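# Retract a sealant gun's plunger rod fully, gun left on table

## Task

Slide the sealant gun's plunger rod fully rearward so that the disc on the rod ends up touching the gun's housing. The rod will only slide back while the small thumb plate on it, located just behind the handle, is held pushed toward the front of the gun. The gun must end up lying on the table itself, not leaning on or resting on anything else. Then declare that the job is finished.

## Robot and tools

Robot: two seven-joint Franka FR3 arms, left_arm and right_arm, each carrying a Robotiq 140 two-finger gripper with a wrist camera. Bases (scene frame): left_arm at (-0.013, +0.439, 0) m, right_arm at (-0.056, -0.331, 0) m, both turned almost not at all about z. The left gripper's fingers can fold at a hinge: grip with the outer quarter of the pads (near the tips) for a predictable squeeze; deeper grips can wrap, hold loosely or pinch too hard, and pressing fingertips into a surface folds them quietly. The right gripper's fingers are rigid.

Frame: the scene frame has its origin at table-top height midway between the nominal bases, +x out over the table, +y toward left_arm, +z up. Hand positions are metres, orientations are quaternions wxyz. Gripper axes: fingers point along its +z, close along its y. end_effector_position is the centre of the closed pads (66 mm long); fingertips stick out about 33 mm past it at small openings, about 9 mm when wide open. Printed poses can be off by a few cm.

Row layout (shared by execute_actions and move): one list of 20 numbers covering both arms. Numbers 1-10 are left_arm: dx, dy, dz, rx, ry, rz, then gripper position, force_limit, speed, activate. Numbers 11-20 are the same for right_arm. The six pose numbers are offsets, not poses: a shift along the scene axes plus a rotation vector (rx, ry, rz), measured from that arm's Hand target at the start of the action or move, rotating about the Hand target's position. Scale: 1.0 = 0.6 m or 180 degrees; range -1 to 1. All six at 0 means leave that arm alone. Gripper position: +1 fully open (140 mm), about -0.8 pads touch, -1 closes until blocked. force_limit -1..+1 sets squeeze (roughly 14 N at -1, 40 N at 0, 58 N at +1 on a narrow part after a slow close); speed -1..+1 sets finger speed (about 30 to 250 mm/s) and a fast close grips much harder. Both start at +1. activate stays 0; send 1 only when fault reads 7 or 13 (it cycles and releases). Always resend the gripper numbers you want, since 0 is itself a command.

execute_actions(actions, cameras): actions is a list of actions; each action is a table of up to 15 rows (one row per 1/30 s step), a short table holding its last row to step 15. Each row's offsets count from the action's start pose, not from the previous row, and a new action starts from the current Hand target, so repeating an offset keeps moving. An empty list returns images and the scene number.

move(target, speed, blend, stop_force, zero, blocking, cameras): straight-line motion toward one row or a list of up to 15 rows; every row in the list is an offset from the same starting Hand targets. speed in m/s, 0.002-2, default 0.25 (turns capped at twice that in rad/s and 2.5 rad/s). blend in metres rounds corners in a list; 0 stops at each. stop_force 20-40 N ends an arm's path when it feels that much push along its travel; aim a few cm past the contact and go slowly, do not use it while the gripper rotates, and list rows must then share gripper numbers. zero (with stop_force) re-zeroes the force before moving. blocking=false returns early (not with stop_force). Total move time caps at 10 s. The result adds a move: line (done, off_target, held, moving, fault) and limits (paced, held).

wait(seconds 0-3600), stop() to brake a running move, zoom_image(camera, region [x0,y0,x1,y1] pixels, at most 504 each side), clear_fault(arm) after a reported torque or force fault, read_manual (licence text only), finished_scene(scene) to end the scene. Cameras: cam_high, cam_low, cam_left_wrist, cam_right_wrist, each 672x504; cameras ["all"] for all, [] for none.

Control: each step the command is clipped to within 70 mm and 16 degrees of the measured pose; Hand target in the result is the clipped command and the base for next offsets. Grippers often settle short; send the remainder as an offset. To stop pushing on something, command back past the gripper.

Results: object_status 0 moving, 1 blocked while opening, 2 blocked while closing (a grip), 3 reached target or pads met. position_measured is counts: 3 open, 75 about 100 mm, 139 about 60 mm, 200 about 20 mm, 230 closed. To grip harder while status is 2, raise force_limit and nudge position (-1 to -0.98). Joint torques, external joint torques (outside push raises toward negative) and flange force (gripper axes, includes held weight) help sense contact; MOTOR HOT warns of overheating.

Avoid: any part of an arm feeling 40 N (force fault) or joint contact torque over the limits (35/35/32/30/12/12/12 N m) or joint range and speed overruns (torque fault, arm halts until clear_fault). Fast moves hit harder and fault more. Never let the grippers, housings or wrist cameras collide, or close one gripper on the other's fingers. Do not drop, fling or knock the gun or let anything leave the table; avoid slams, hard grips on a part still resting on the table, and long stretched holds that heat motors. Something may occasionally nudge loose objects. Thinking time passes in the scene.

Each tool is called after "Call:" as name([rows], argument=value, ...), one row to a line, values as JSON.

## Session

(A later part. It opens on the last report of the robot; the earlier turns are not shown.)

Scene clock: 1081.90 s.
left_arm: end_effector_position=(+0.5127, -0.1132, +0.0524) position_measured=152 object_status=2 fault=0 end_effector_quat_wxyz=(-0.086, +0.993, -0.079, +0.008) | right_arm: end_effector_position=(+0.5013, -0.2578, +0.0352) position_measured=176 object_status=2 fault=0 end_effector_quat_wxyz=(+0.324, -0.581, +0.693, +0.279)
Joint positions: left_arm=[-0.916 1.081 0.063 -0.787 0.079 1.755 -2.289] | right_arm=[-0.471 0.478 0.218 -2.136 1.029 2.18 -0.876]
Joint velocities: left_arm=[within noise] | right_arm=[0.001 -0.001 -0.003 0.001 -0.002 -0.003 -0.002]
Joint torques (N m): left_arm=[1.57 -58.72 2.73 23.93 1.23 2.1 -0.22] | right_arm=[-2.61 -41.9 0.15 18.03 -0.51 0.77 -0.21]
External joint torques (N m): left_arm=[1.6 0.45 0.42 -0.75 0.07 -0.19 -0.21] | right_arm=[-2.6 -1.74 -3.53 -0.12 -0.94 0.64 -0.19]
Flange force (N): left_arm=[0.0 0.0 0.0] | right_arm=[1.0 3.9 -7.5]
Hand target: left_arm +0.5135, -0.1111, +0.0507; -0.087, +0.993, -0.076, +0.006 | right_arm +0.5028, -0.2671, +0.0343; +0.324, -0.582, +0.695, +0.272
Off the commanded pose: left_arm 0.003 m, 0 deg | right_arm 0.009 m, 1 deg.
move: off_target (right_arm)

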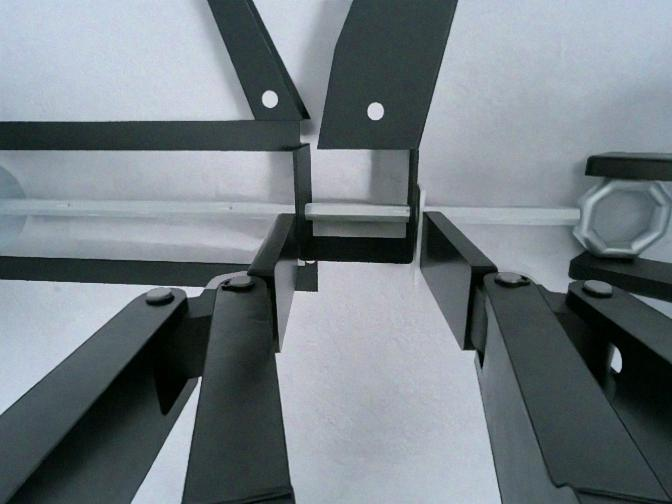

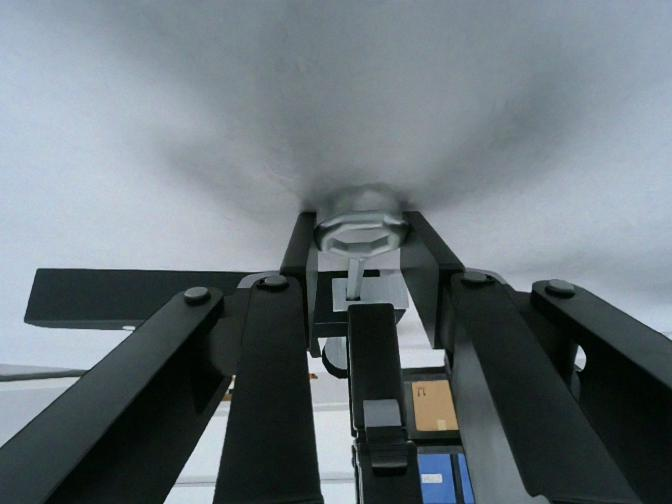

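Call:
move(target=[0,0,0,0,0,0,-0.98,0,-1,0,-0.022,-0.15,0,0,0,0,-0.98,-0.1,-1,0], cameras=["all"], speed=0.06)

Scene clock: 1105.13 s.
left_arm: end_effector_position=(+0.5143, -0.1152, +0.0543) position_measured=152 object_status=2 fault=0 end_effector_quat_wxyz=(-0.083, +0.993, -0.078, +0.010) | right_arm: end_effector_position=(+0.4876, -0.3464, +0.0353) position_measured=176 object_status=2 fault=0 end_effector_quat_wxyz=(+0.324, -0.582, +0.691, +0.280)
Joint positions: left_arm=[-0.916 1.079 0.063 -0.787 0.079 1.761 -2.29] | right_arm=[-0.558 0.511 0.124 -2.061 0.918 2.046 -0.91]
Joint torques (N m): left_arm=[1.07 -57.74 2.68 23.29 1.34 1.25 0.02] | right_arm=[-2.93 -44 -1.83 20.25 0.32 1.08 -0.13]
External joint torques (N m): left_arm=[1.15 1.48 0.39 -1.42 0.18 -1.05 0.03] | right_arm=[-2.91 -2.28 -4.49 1.88 -0.4 1.02 -0.1]
Flange force (N): left_arm=[0.0 0.0 0.0] | right_arm=[1.8 0.1 -7.5]
Hand target: left_arm +0.5135, -0.1111, +0.0507; -0.087, +0.993, -0.076, +0.006 | right_arm +0.4896, -0.3571, +0.0343; +0.324, -0.582, +0.695, +0.272
Off the commanded pose: left_arm 0.005 m, 1 deg | right_arm 0.011 m, 1 deg.
move: off_target (right_arm)

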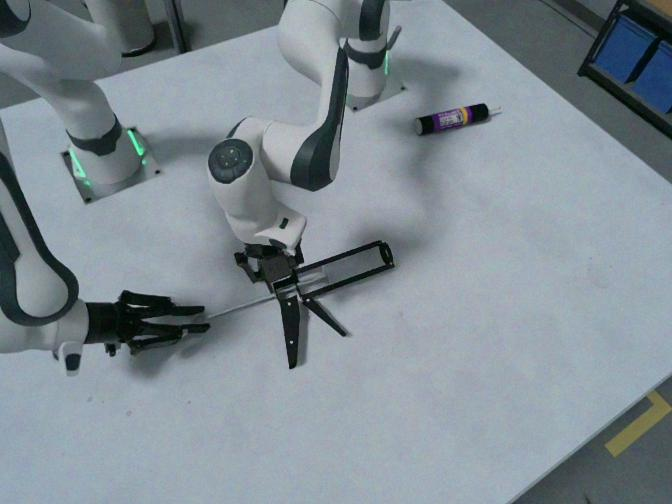

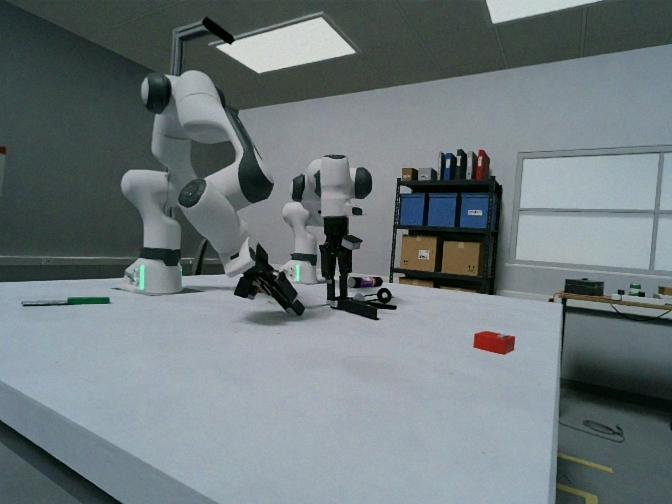

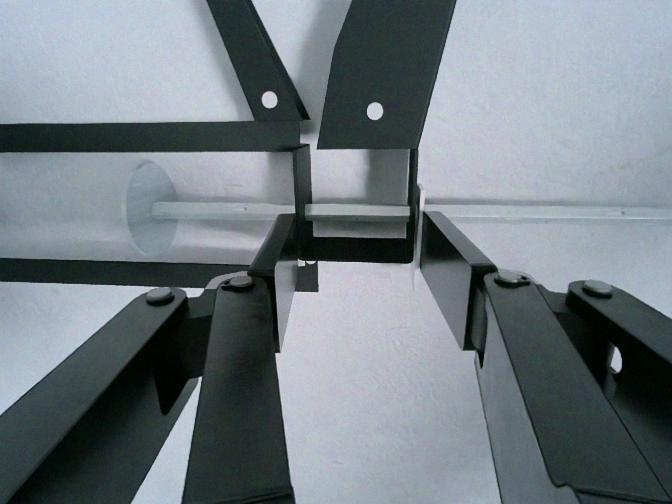

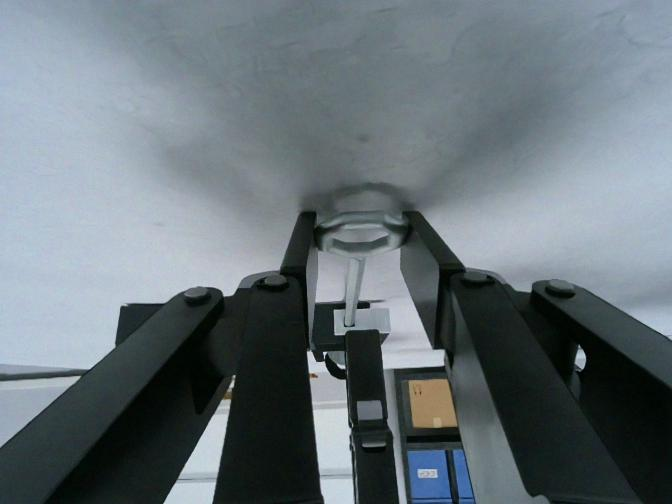

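Call:
move(target=[0,0,0,0,0,0,-0.98,0,-1,0,-0.014,-0.09,0,0,0,0,-0.98,-0.1,-1,0], cameras=["cam_left_wrist","cam_high"], speed=0.06)

Scene clock: 1119.30 s.
left_arm: end_effector_position=(+0.5149, -0.1161, +0.0557) position_measured=152 object_status=2 fault=0 end_effector_quat_wxyz=(-0.082, +0.994, -0.078, +0.011) | right_arm: end_effector_position=(+0.4797, -0.3962, +0.0358) position_measured=176 object_status=2 fault=0 end_effector_quat_wxyz=(+0.325, -0.581, +0.690, +0.284)
Joint positions: left_arm=[-0.916 1.078 0.063 -0.786 0.078 1.762 -2.292] | right_arm=[-0.604 0.549 0.072 -1.987 0.861 1.959 -0.926]
Joint velocities: left_arm=[within noise] | right_arm=[0 0.001 -0.003 0.002 -0.002 -0.004 -0.003]
Joint torques (N m): left_arm=[1.39 -56.9 2.76 22.78 1.55 1.1 0.12] | right_arm=[-4.28 -46.11 -3.45 21.04 0 1.67 -0.26]
External joint torques (N m): left_arm=[1.43 2.13 0.46 -1.84 0.4 -1.21 0.14] | right_arm=[-4.18 -2.85 -5.48 2.36 -0.89 1.65 -0.24]
Flange force (N): left_arm=[0.0 0.0 0.0] | right_arm=[2.6 1.4 -9.0]
Hand target: left_arm +0.5135, -0.1111, +0.0507; -0.087, +0.993, -0.076, +0.006 | right_arm +0.4812, -0.4111, +0.0343; +0.324, -0.582, +0.695, +0.272
Off the commanded pose: left_arm 0.007 m, 1 deg | right_arm 0.015 m, 1 deg.
move: off_target (right_arm)
Images, in order (width x height): cam_high 672x504, cam_left_wrist 672x504.

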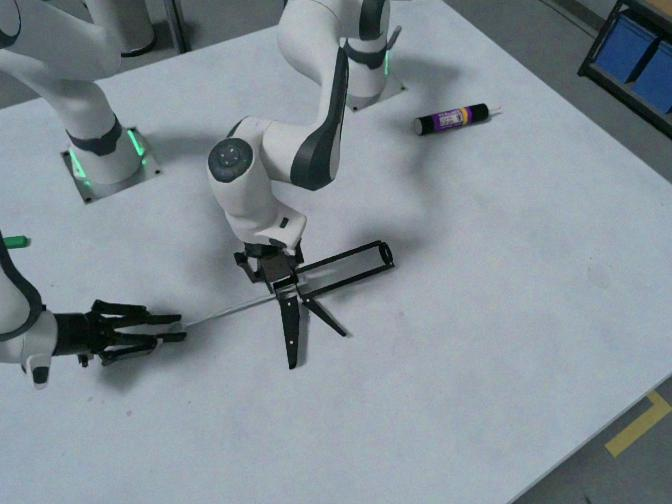

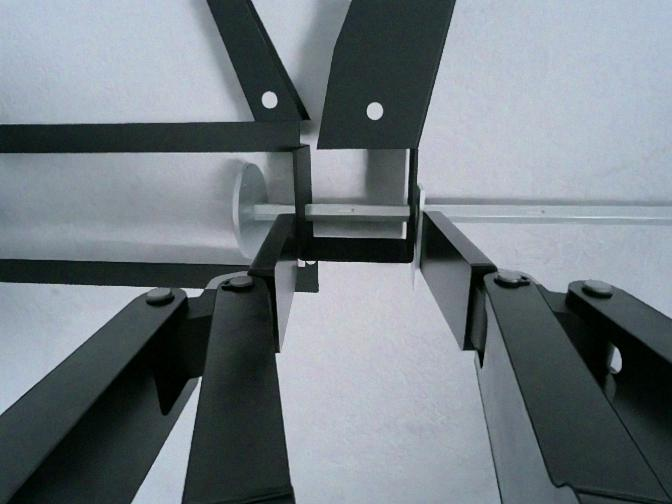

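Call:
move(target=[0,0,0,0,0,0,-0.98,0,-1,0,-0.002,0.022,0,0,0,0,-0.98,-0.1,-1,0], speed=0.05)

Call:
move([
  [0,0,0,0,0,0,0.1,-0.5,-1,0,0,0,0,0,0,0,-0.98,-0.1,-1,0],
  [0,0,0.1,-0.0549,0.0085,0,0.1,-0.5,-1,0,0,0,0,0,0,0,-0.98,-0.1,-1,0],
  [0,0,0.1,-0.0549,0.0085,0,0.8,-0.5,0,0,0,0,0,0,0,0,-0.98,-0.1,-1,0],
], cameras=["cam_left_wrist","cam_right_wrist"], speed=0.1)

Scene clock: 1143.03 s.
left_arm: end_effector_position=(+0.5145, -0.1161, +0.0556) position_measured=152 object_status=2 fault=0 end_effector_quat_wxyz=(-0.082, +0.994, -0.078, +0.011) | right_arm: end_effector_position=(+0.4782, -0.3957, +0.0354) position_measured=176 object_status=2 fault=0 end_effector_quat_wxyz=(+0.324, -0.581, +0.694, +0.277)
Joint positions: left_arm=[-0.916 1.078 0.063 -0.786 0.078 1.762 -2.292] | right_arm=[-0.601 0.532 0.073 -2.011 0.869 1.981 -0.93]
Joint velocities: left_arm=[within noise] | right_arm=[-0.002 0 0.001 -0.001 0.001 0.003 -0.005]
Joint torques (N m): left_arm=[1.56 -57.77 2.89 23.22 1.5 1.52 -0.1] | right_arm=[0.12 -43.67 1.39 17.64 1.15 1.36 -0.04]
External joint torques (N m): left_arm=[1.62 1.44 0.6 -1.51 0.35 -0.8 -0.08] | right_arm=[0.35 -0.85 -0.45 -1.05 0.29 1.28 -0.02]
Flange force (N): left_arm=[0.0 0.0 0.0] | right_arm=[-3.3 6.2 2.8]
Hand target: left_arm +0.5135, -0.1111, +0.0507; -0.087, +0.993, -0.076, +0.006 | right_arm +0.4800, -0.3979, +0.0343; +0.324, -0.582, +0.695, +0.272
Off the commanded pose: left_arm 0.007 m, 1 deg | right_arm 0.003 m, 1 deg.
move: done

Scene clock: 1146.33 s.
left_arm: end_effector_position=(+0.5130, -0.1109, +0.1106) position_measured=28 object_status=0 fault=0 end_effector_quat_wxyz=(-0.001, +0.997, -0.074, -0.001) | right_arm: end_effector_position=(+0.4782, -0.3956, +0.0354) position_measured=176 object_status=2 fault=0 end_effector_quat_wxyz=(+0.324, -0.581, +0.694, +0.277)
Joint positions: left_arm=[-0.821 0.81 -0.018 -1.13 0.016 1.937 -2.238] | right_arm=[-0.601 0.532 0.073 -2.011 0.869 1.981 -0.931]
Joint torques (N m): left_arm=[0.41 -56.31 -0.32 24.64 0.92 2.84 0.22] | right_arm=[-0.03 -43.94 1.66 17.79 1.15 1.36 -0.12]
External joint torques (N m): left_arm=[0.39 -0.47 -0.73 -0.35 0.04 0.22 0.22] | right_arm=[-0.04 -1.02 -0.39 -0.94 0.29 1.29 -0.1]
Flange force (N): left_arm=[-4.5 -4.3 0.5] | right_arm=[-3.2 6.4 2.4]
Hand target: left_arm +0.5135, -0.1111, +0.1107; +0.000, +0.997, -0.077, +0.000 | right_arm +0.4800, -0.3979, +0.0343; +0.324, -0.582, +0.695, +0.272
Off the commanded pose: left_arm 0.001 m, 0 deg | right_arm 0.003 m, 1 deg.
move: done

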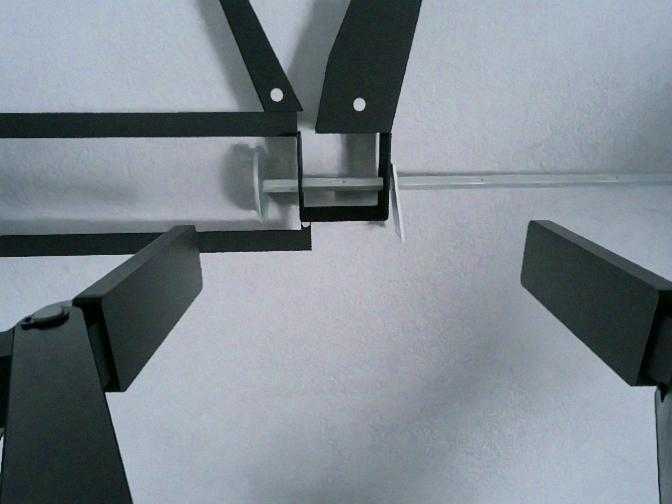

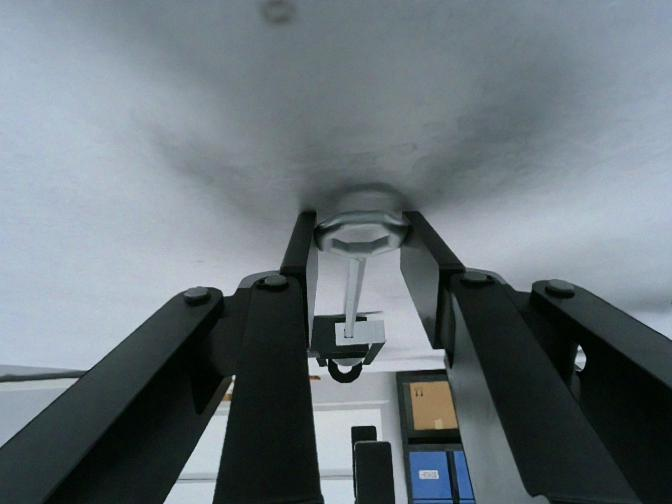

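Call:
move([
  [0.0062,0.0245,0,0,0,0,0.6,-0.5,0,0,0,0,0,0,0,0,-0.2,-0.5,-1,0],
  [0.0062,0.0245,-0.1153,0,0,0,0.6,-0.5,0,0,0,-0.08,0.06,0,0,0,-0.2,-0.5,-1,0],
], cameras=["cam_left_wrist","cam_right_wrist"], speed=0.06)

Call:
zoom_image(camera="cam_left_wrist", region=[120, 130, 560, 370])

Scene clock: 1192.77 s.
left_arm: end_effector_position=(+0.5162, -0.0964, +0.0420) position_measured=53 object_status=3 fault=0 end_effector_quat_wxyz=(+0.000, +0.997, -0.073, -0.002) | right_arm: end_effector_position=(+0.4803, -0.4454, +0.0692) position_measured=154 object_status=3 fault=0 end_effector_quat_wxyz=(+0.326, -0.584, +0.693, +0.270)
Joint positions: left_arm=[-0.801 0.847 -0.021 -1.245 0.016 2.089 -2.222] | right_arm=[-0.64 0.518 0.027 -1.924 0.813 1.873 -0.907]
Joint velocities: left_arm=[0 0.001 0 0 0.001 0.004 0] | right_arm=[0.001 0 0.001 -0.001 0 -0.004 0.004]
Joint torques (N m): left_arm=[0 -56.05 -0.08 24.59 1.17 2.8 0.19] | right_arm=[0.27 -45.71 0.96 19.92 0.82 -0.1 0.34]
External joint torques (N m): left_arm=[0.08 -0.21 -0.38 0.24 0.36 0.19 0.19] | right_arm=[0.35 -1.82 -0.36 -0.06 -0.31 -0.23 0.37]
Flange force (N): left_arm=[0.4 0.0 0.0] | right_arm=[-4.3 3.4 -1.7]
Hand target: left_arm +0.5172, -0.0964, +0.0415; +0.000, +0.997, -0.077, +0.000 | right_arm +0.4800, -0.4459, +0.0703; +0.324, -0.582, +0.695, +0.272
Off the commanded pose: left_arm 0.001 m, 0 deg | right_arm 0.001 m, 0 deg.
move: done

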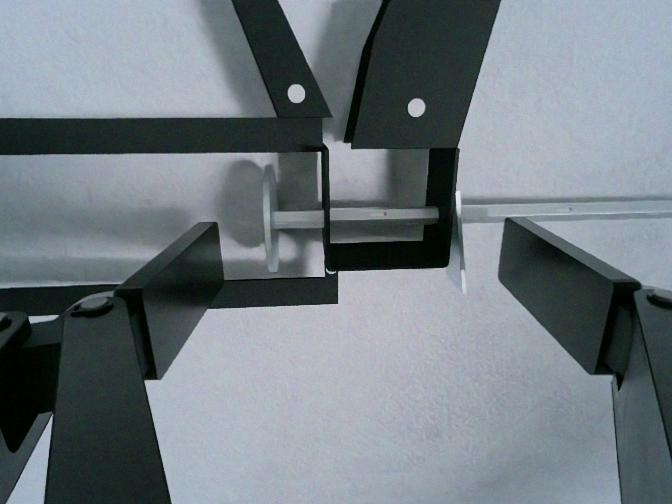

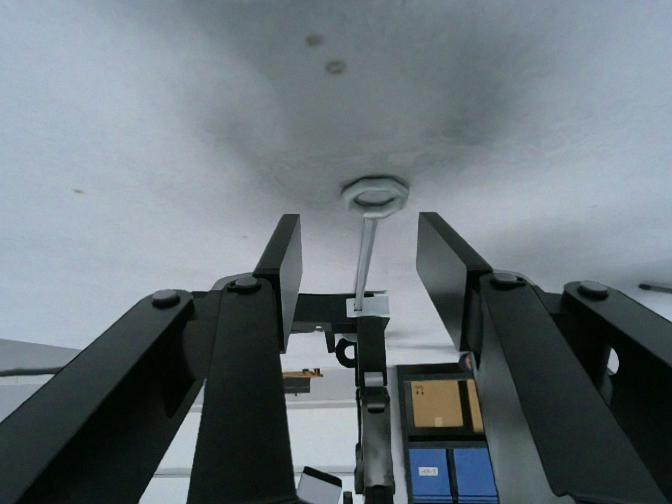

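Scaled by 1.145.

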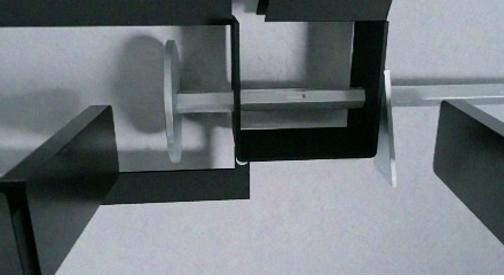

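Call:
move(target=[0,0,0,0,0,0,-1,-1,-1,0,0,0,0,0,0,0,-0.2,-0.5,-1,0], cameras=["cam_left_wrist","cam_right_wrist"])

Call:
zoom_image(camera="cam_left_wrist", region=[160, 130, 560, 370])

Scene clock: 1204.10 s.
left_arm: end_effector_position=(+0.5160, -0.0995, +0.0433) position_measured=106 object_status=0 fault=0 end_effector_quat_wxyz=(+0.002, +0.997, -0.075, +0.000) | right_arm: end_effector_position=(+0.4801, -0.4456, +0.0693) position_measured=154 object_status=3 fault=0 end_effector_quat_wxyz=(+0.326, -0.583, +0.693, +0.271)
Joint positions: left_arm=[-0.803 0.847 -0.023 -1.244 0.016 2.093 -2.222] | right_arm=[-0.64 0.518 0.027 -1.923 0.813 1.872 -0.905]
Joint torques (N m): left_arm=[0.85 -55.17 0.66 24.03 1.26 2.6 0.18] | right_arm=[0.19 -45.65 0.9 19.97 0.88 -0.22 0.13]
External joint torques (N m): left_arm=[1.19 0.58 0.57 -0.33 0.46 -0.04 0.18] | right_arm=[0.3 -1.86 -0.37 0.02 -0.26 -0.36 0.15]
Flange force (N): left_arm=[1.0 -1.4 0.8] | right_arm=[-4.0 3.5 -1.9]
Hand target: left_arm +0.5172, -0.0964, +0.0415; +0.000, +0.997, -0.077, +0.000 | right_arm +0.4800, -0.4459, +0.0703; +0.324, -0.582, +0.695, +0.272
Off the commanded pose: left_arm 0.004 m, 0 deg | right_arm 0.001 m, 0 deg.
move: done

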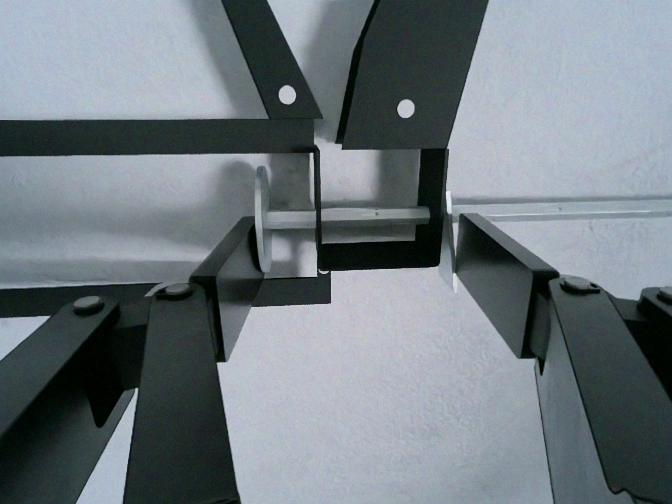

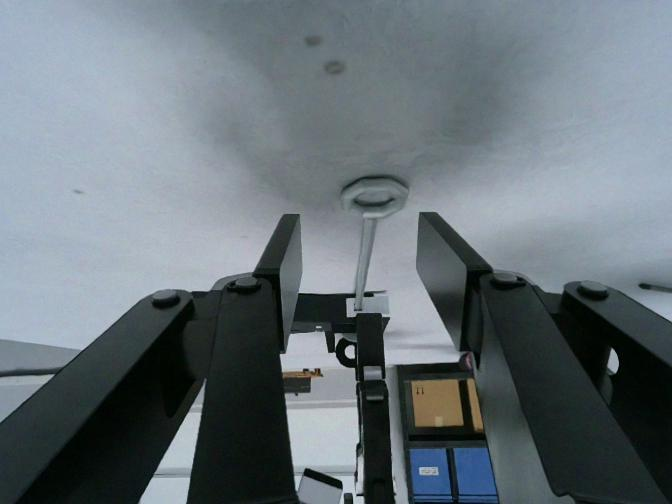

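Scaled by 1.260.

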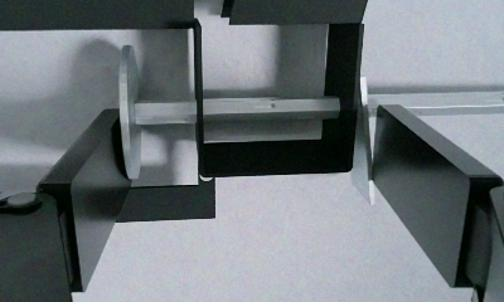

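Call:
move(target=[0,0,0,0,0,0,-0.98,0,-1,0,0,0,0,0,0,0,-0.2,-0.5,-1,0], cameras=["cam_left_wrist","cam_right_wrist"])

Call:
zoom_image(camera="cam_left_wrist", region=[160, 130, 560, 370])

Scene clock: 1223.23 s.
left_arm: end_effector_position=(+0.5191, -0.0953, +0.0470) position_measured=147 object_status=2 fault=0 end_effector_quat_wxyz=(+0.000, +0.997, -0.074, +0.001) | right_arm: end_effector_position=(+0.4801, -0.4456, +0.0693) position_measured=154 object_status=3 fault=0 end_effector_quat_wxyz=(+0.326, -0.583, +0.693, +0.271)
Joint positions: left_arm=[-0.798 0.841 -0.022 -1.243 0.02 2.085 -2.22] | right_arm=[-0.64 0.518 0.027 -1.923 0.813 1.872 -0.905]
Joint velocities: left_arm=[0 -0.001 0 0 -0.001 -0.001 0.004] | right_arm=[within noise]
Joint torques (N m): left_arm=[-0.99 -51.8 -1.11 23.5 0.58 3.87 -0.07] | right_arm=[0.25 -45.66 0.94 19.97 0.88 -0.19 0.19]
External joint torques (N m): left_arm=[-0.87 4.04 -1.35 -0.94 -0.23 1.24 -0.07] | right_arm=[0.23 -1.63 -0.45 -0.12 -0.26 -0.33 0.21]
Flange force (N): left_arm=[3.9 4.6 7.6] | right_arm=[-3.8 3.5 -1.7]
Hand target: left_arm +0.5172, -0.0964, +0.0415; +0.000, +0.997, -0.077, +0.000 | right_arm +0.4800, -0.4459, +0.0703; +0.324, -0.582, +0.695, +0.272
Off the commanded pose: left_arm 0.006 m, 0 deg | right_arm 0.001 m, 0 deg.
move: done

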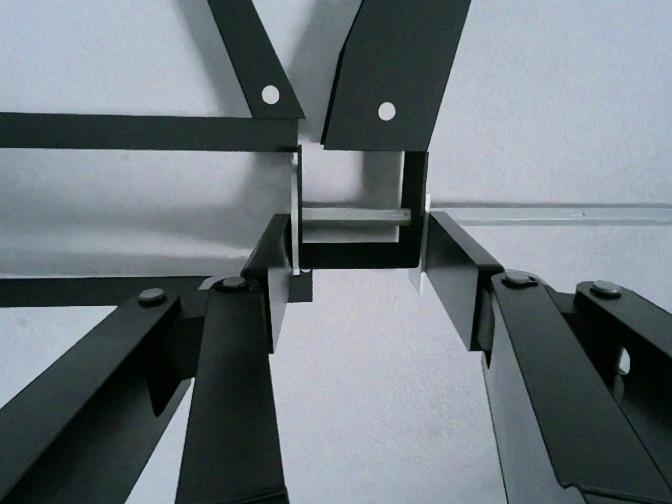

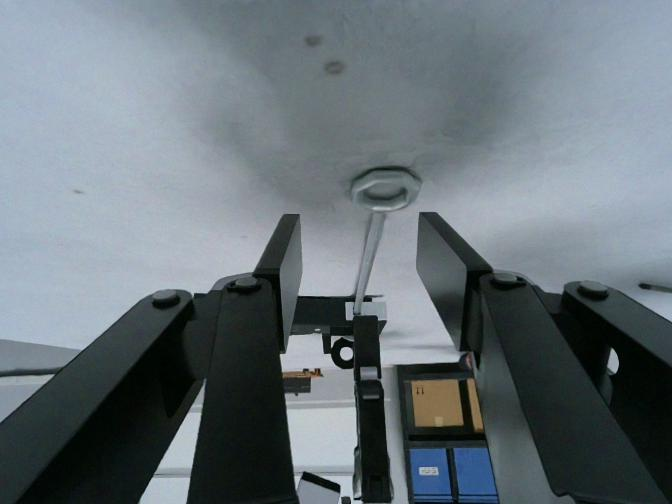

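Scaled by 1.260.

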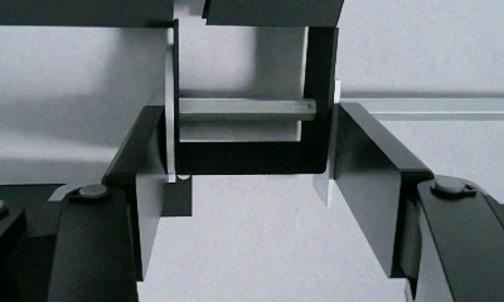

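Call:
zoom_image(camera="cam_left_wrist", region=[260, 130, 460, 290])

Call:
move([
  [0,0,0.006,0,0,0,0.0,-0.5,-1,0,0,0,0,0,0,0,-0.2,-0.5,-1,0],
  [0,0,0.15,0,0,0,0.0,-0.5,-1,0,0,0,0,0,0,0,-0.2,-0.5,-1,0],
], cameras=["all"], speed=0.1)

Call:
zoom_image(camera="cam_left_wrist", region=[200, 80, 480, 290])

Scaled by 2.520.

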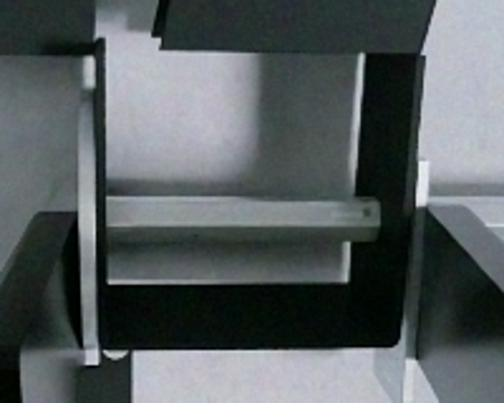

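Scene clock: 1241.33 s.
left_arm: end_effector_position=(+0.5188, -0.0968, +0.1331) position_measured=129 object_status=3 fault=0 end_effector_quat_wxyz=(+0.001, +0.997, -0.075, +0.002) | right_arm: end_effector_position=(+0.4801, -0.4456, +0.0693) position_measured=154 object_status=3 fault=0 end_effector_quat_wxyz=(+0.326, -0.583, +0.693, +0.271)
Joint positions: left_arm=[-0.799 0.754 -0.025 -1.17 0.02 1.929 -2.22] | right_arm=[-0.64 0.518 0.027 -1.923 0.813 1.872 -0.905]
Joint velocities: left_arm=[-0.001 0.001 0 0 0 -0.003 -0.001] | right_arm=[within noise]
Joint torques (N m): left_arm=[0.03 -54.49 -0.51 25.36 0.91 2.28 0.04] | right_arm=[0.22 -45.66 0.94 20.01 0.88 -0.21 0.16]
External joint torques (N m): left_arm=[0.09 0.2 -0.73 0.37 0.03 -0.36 0.04] | right_arm=[0.27 -1.68 -0.39 -0.05 -0.26 -0.35 0.19]
Flange force (N): left_arm=[4.1 3.0 -1.1] | right_arm=[-3.8 3.3 -1.8]
Hand target: left_arm +0.5172, -0.0964, +0.1315; +0.000, +0.997, -0.077, +0.000 | right_arm +0.4800, -0.4459, +0.0703; +0.324, -0.582, +0.695, +0.272
Off the commanded pose: left_arm 0.002 m, 0 deg | right_arm 0.001 m, 0 deg.
move: done

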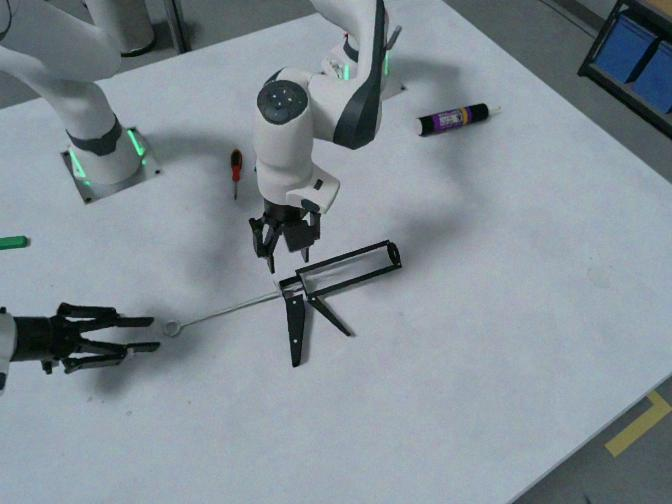

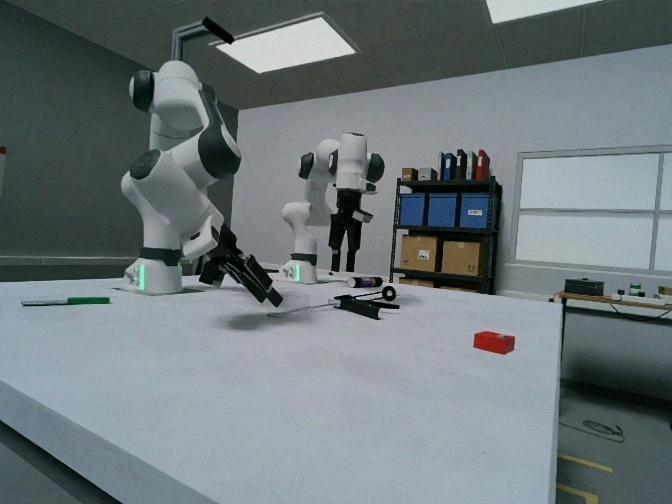

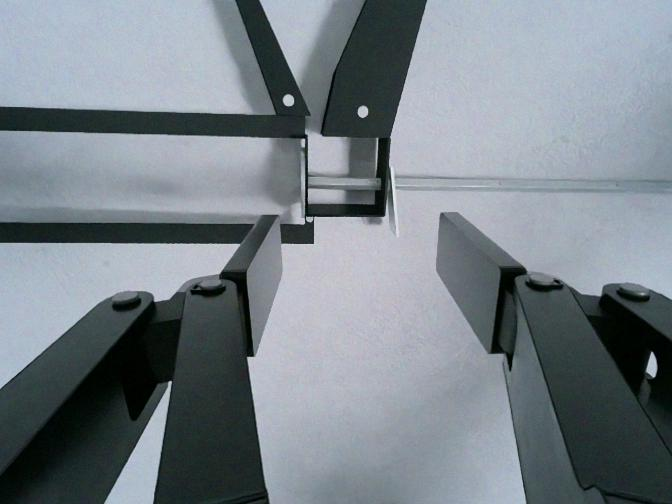

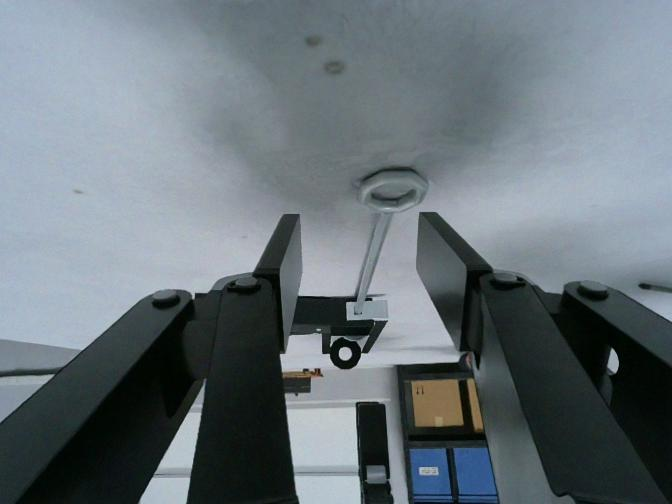

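Scaled by 1.800.

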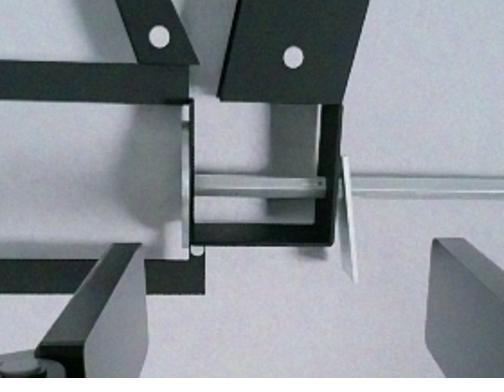

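Call:
zoom_image(camera="cam_left_wrist", region=[280, 120, 340, 240])

Scaled by 4.200.

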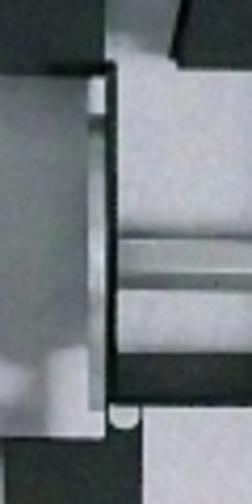

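Call:
finished_scene(scene=1)

The scene is finished: the task was done.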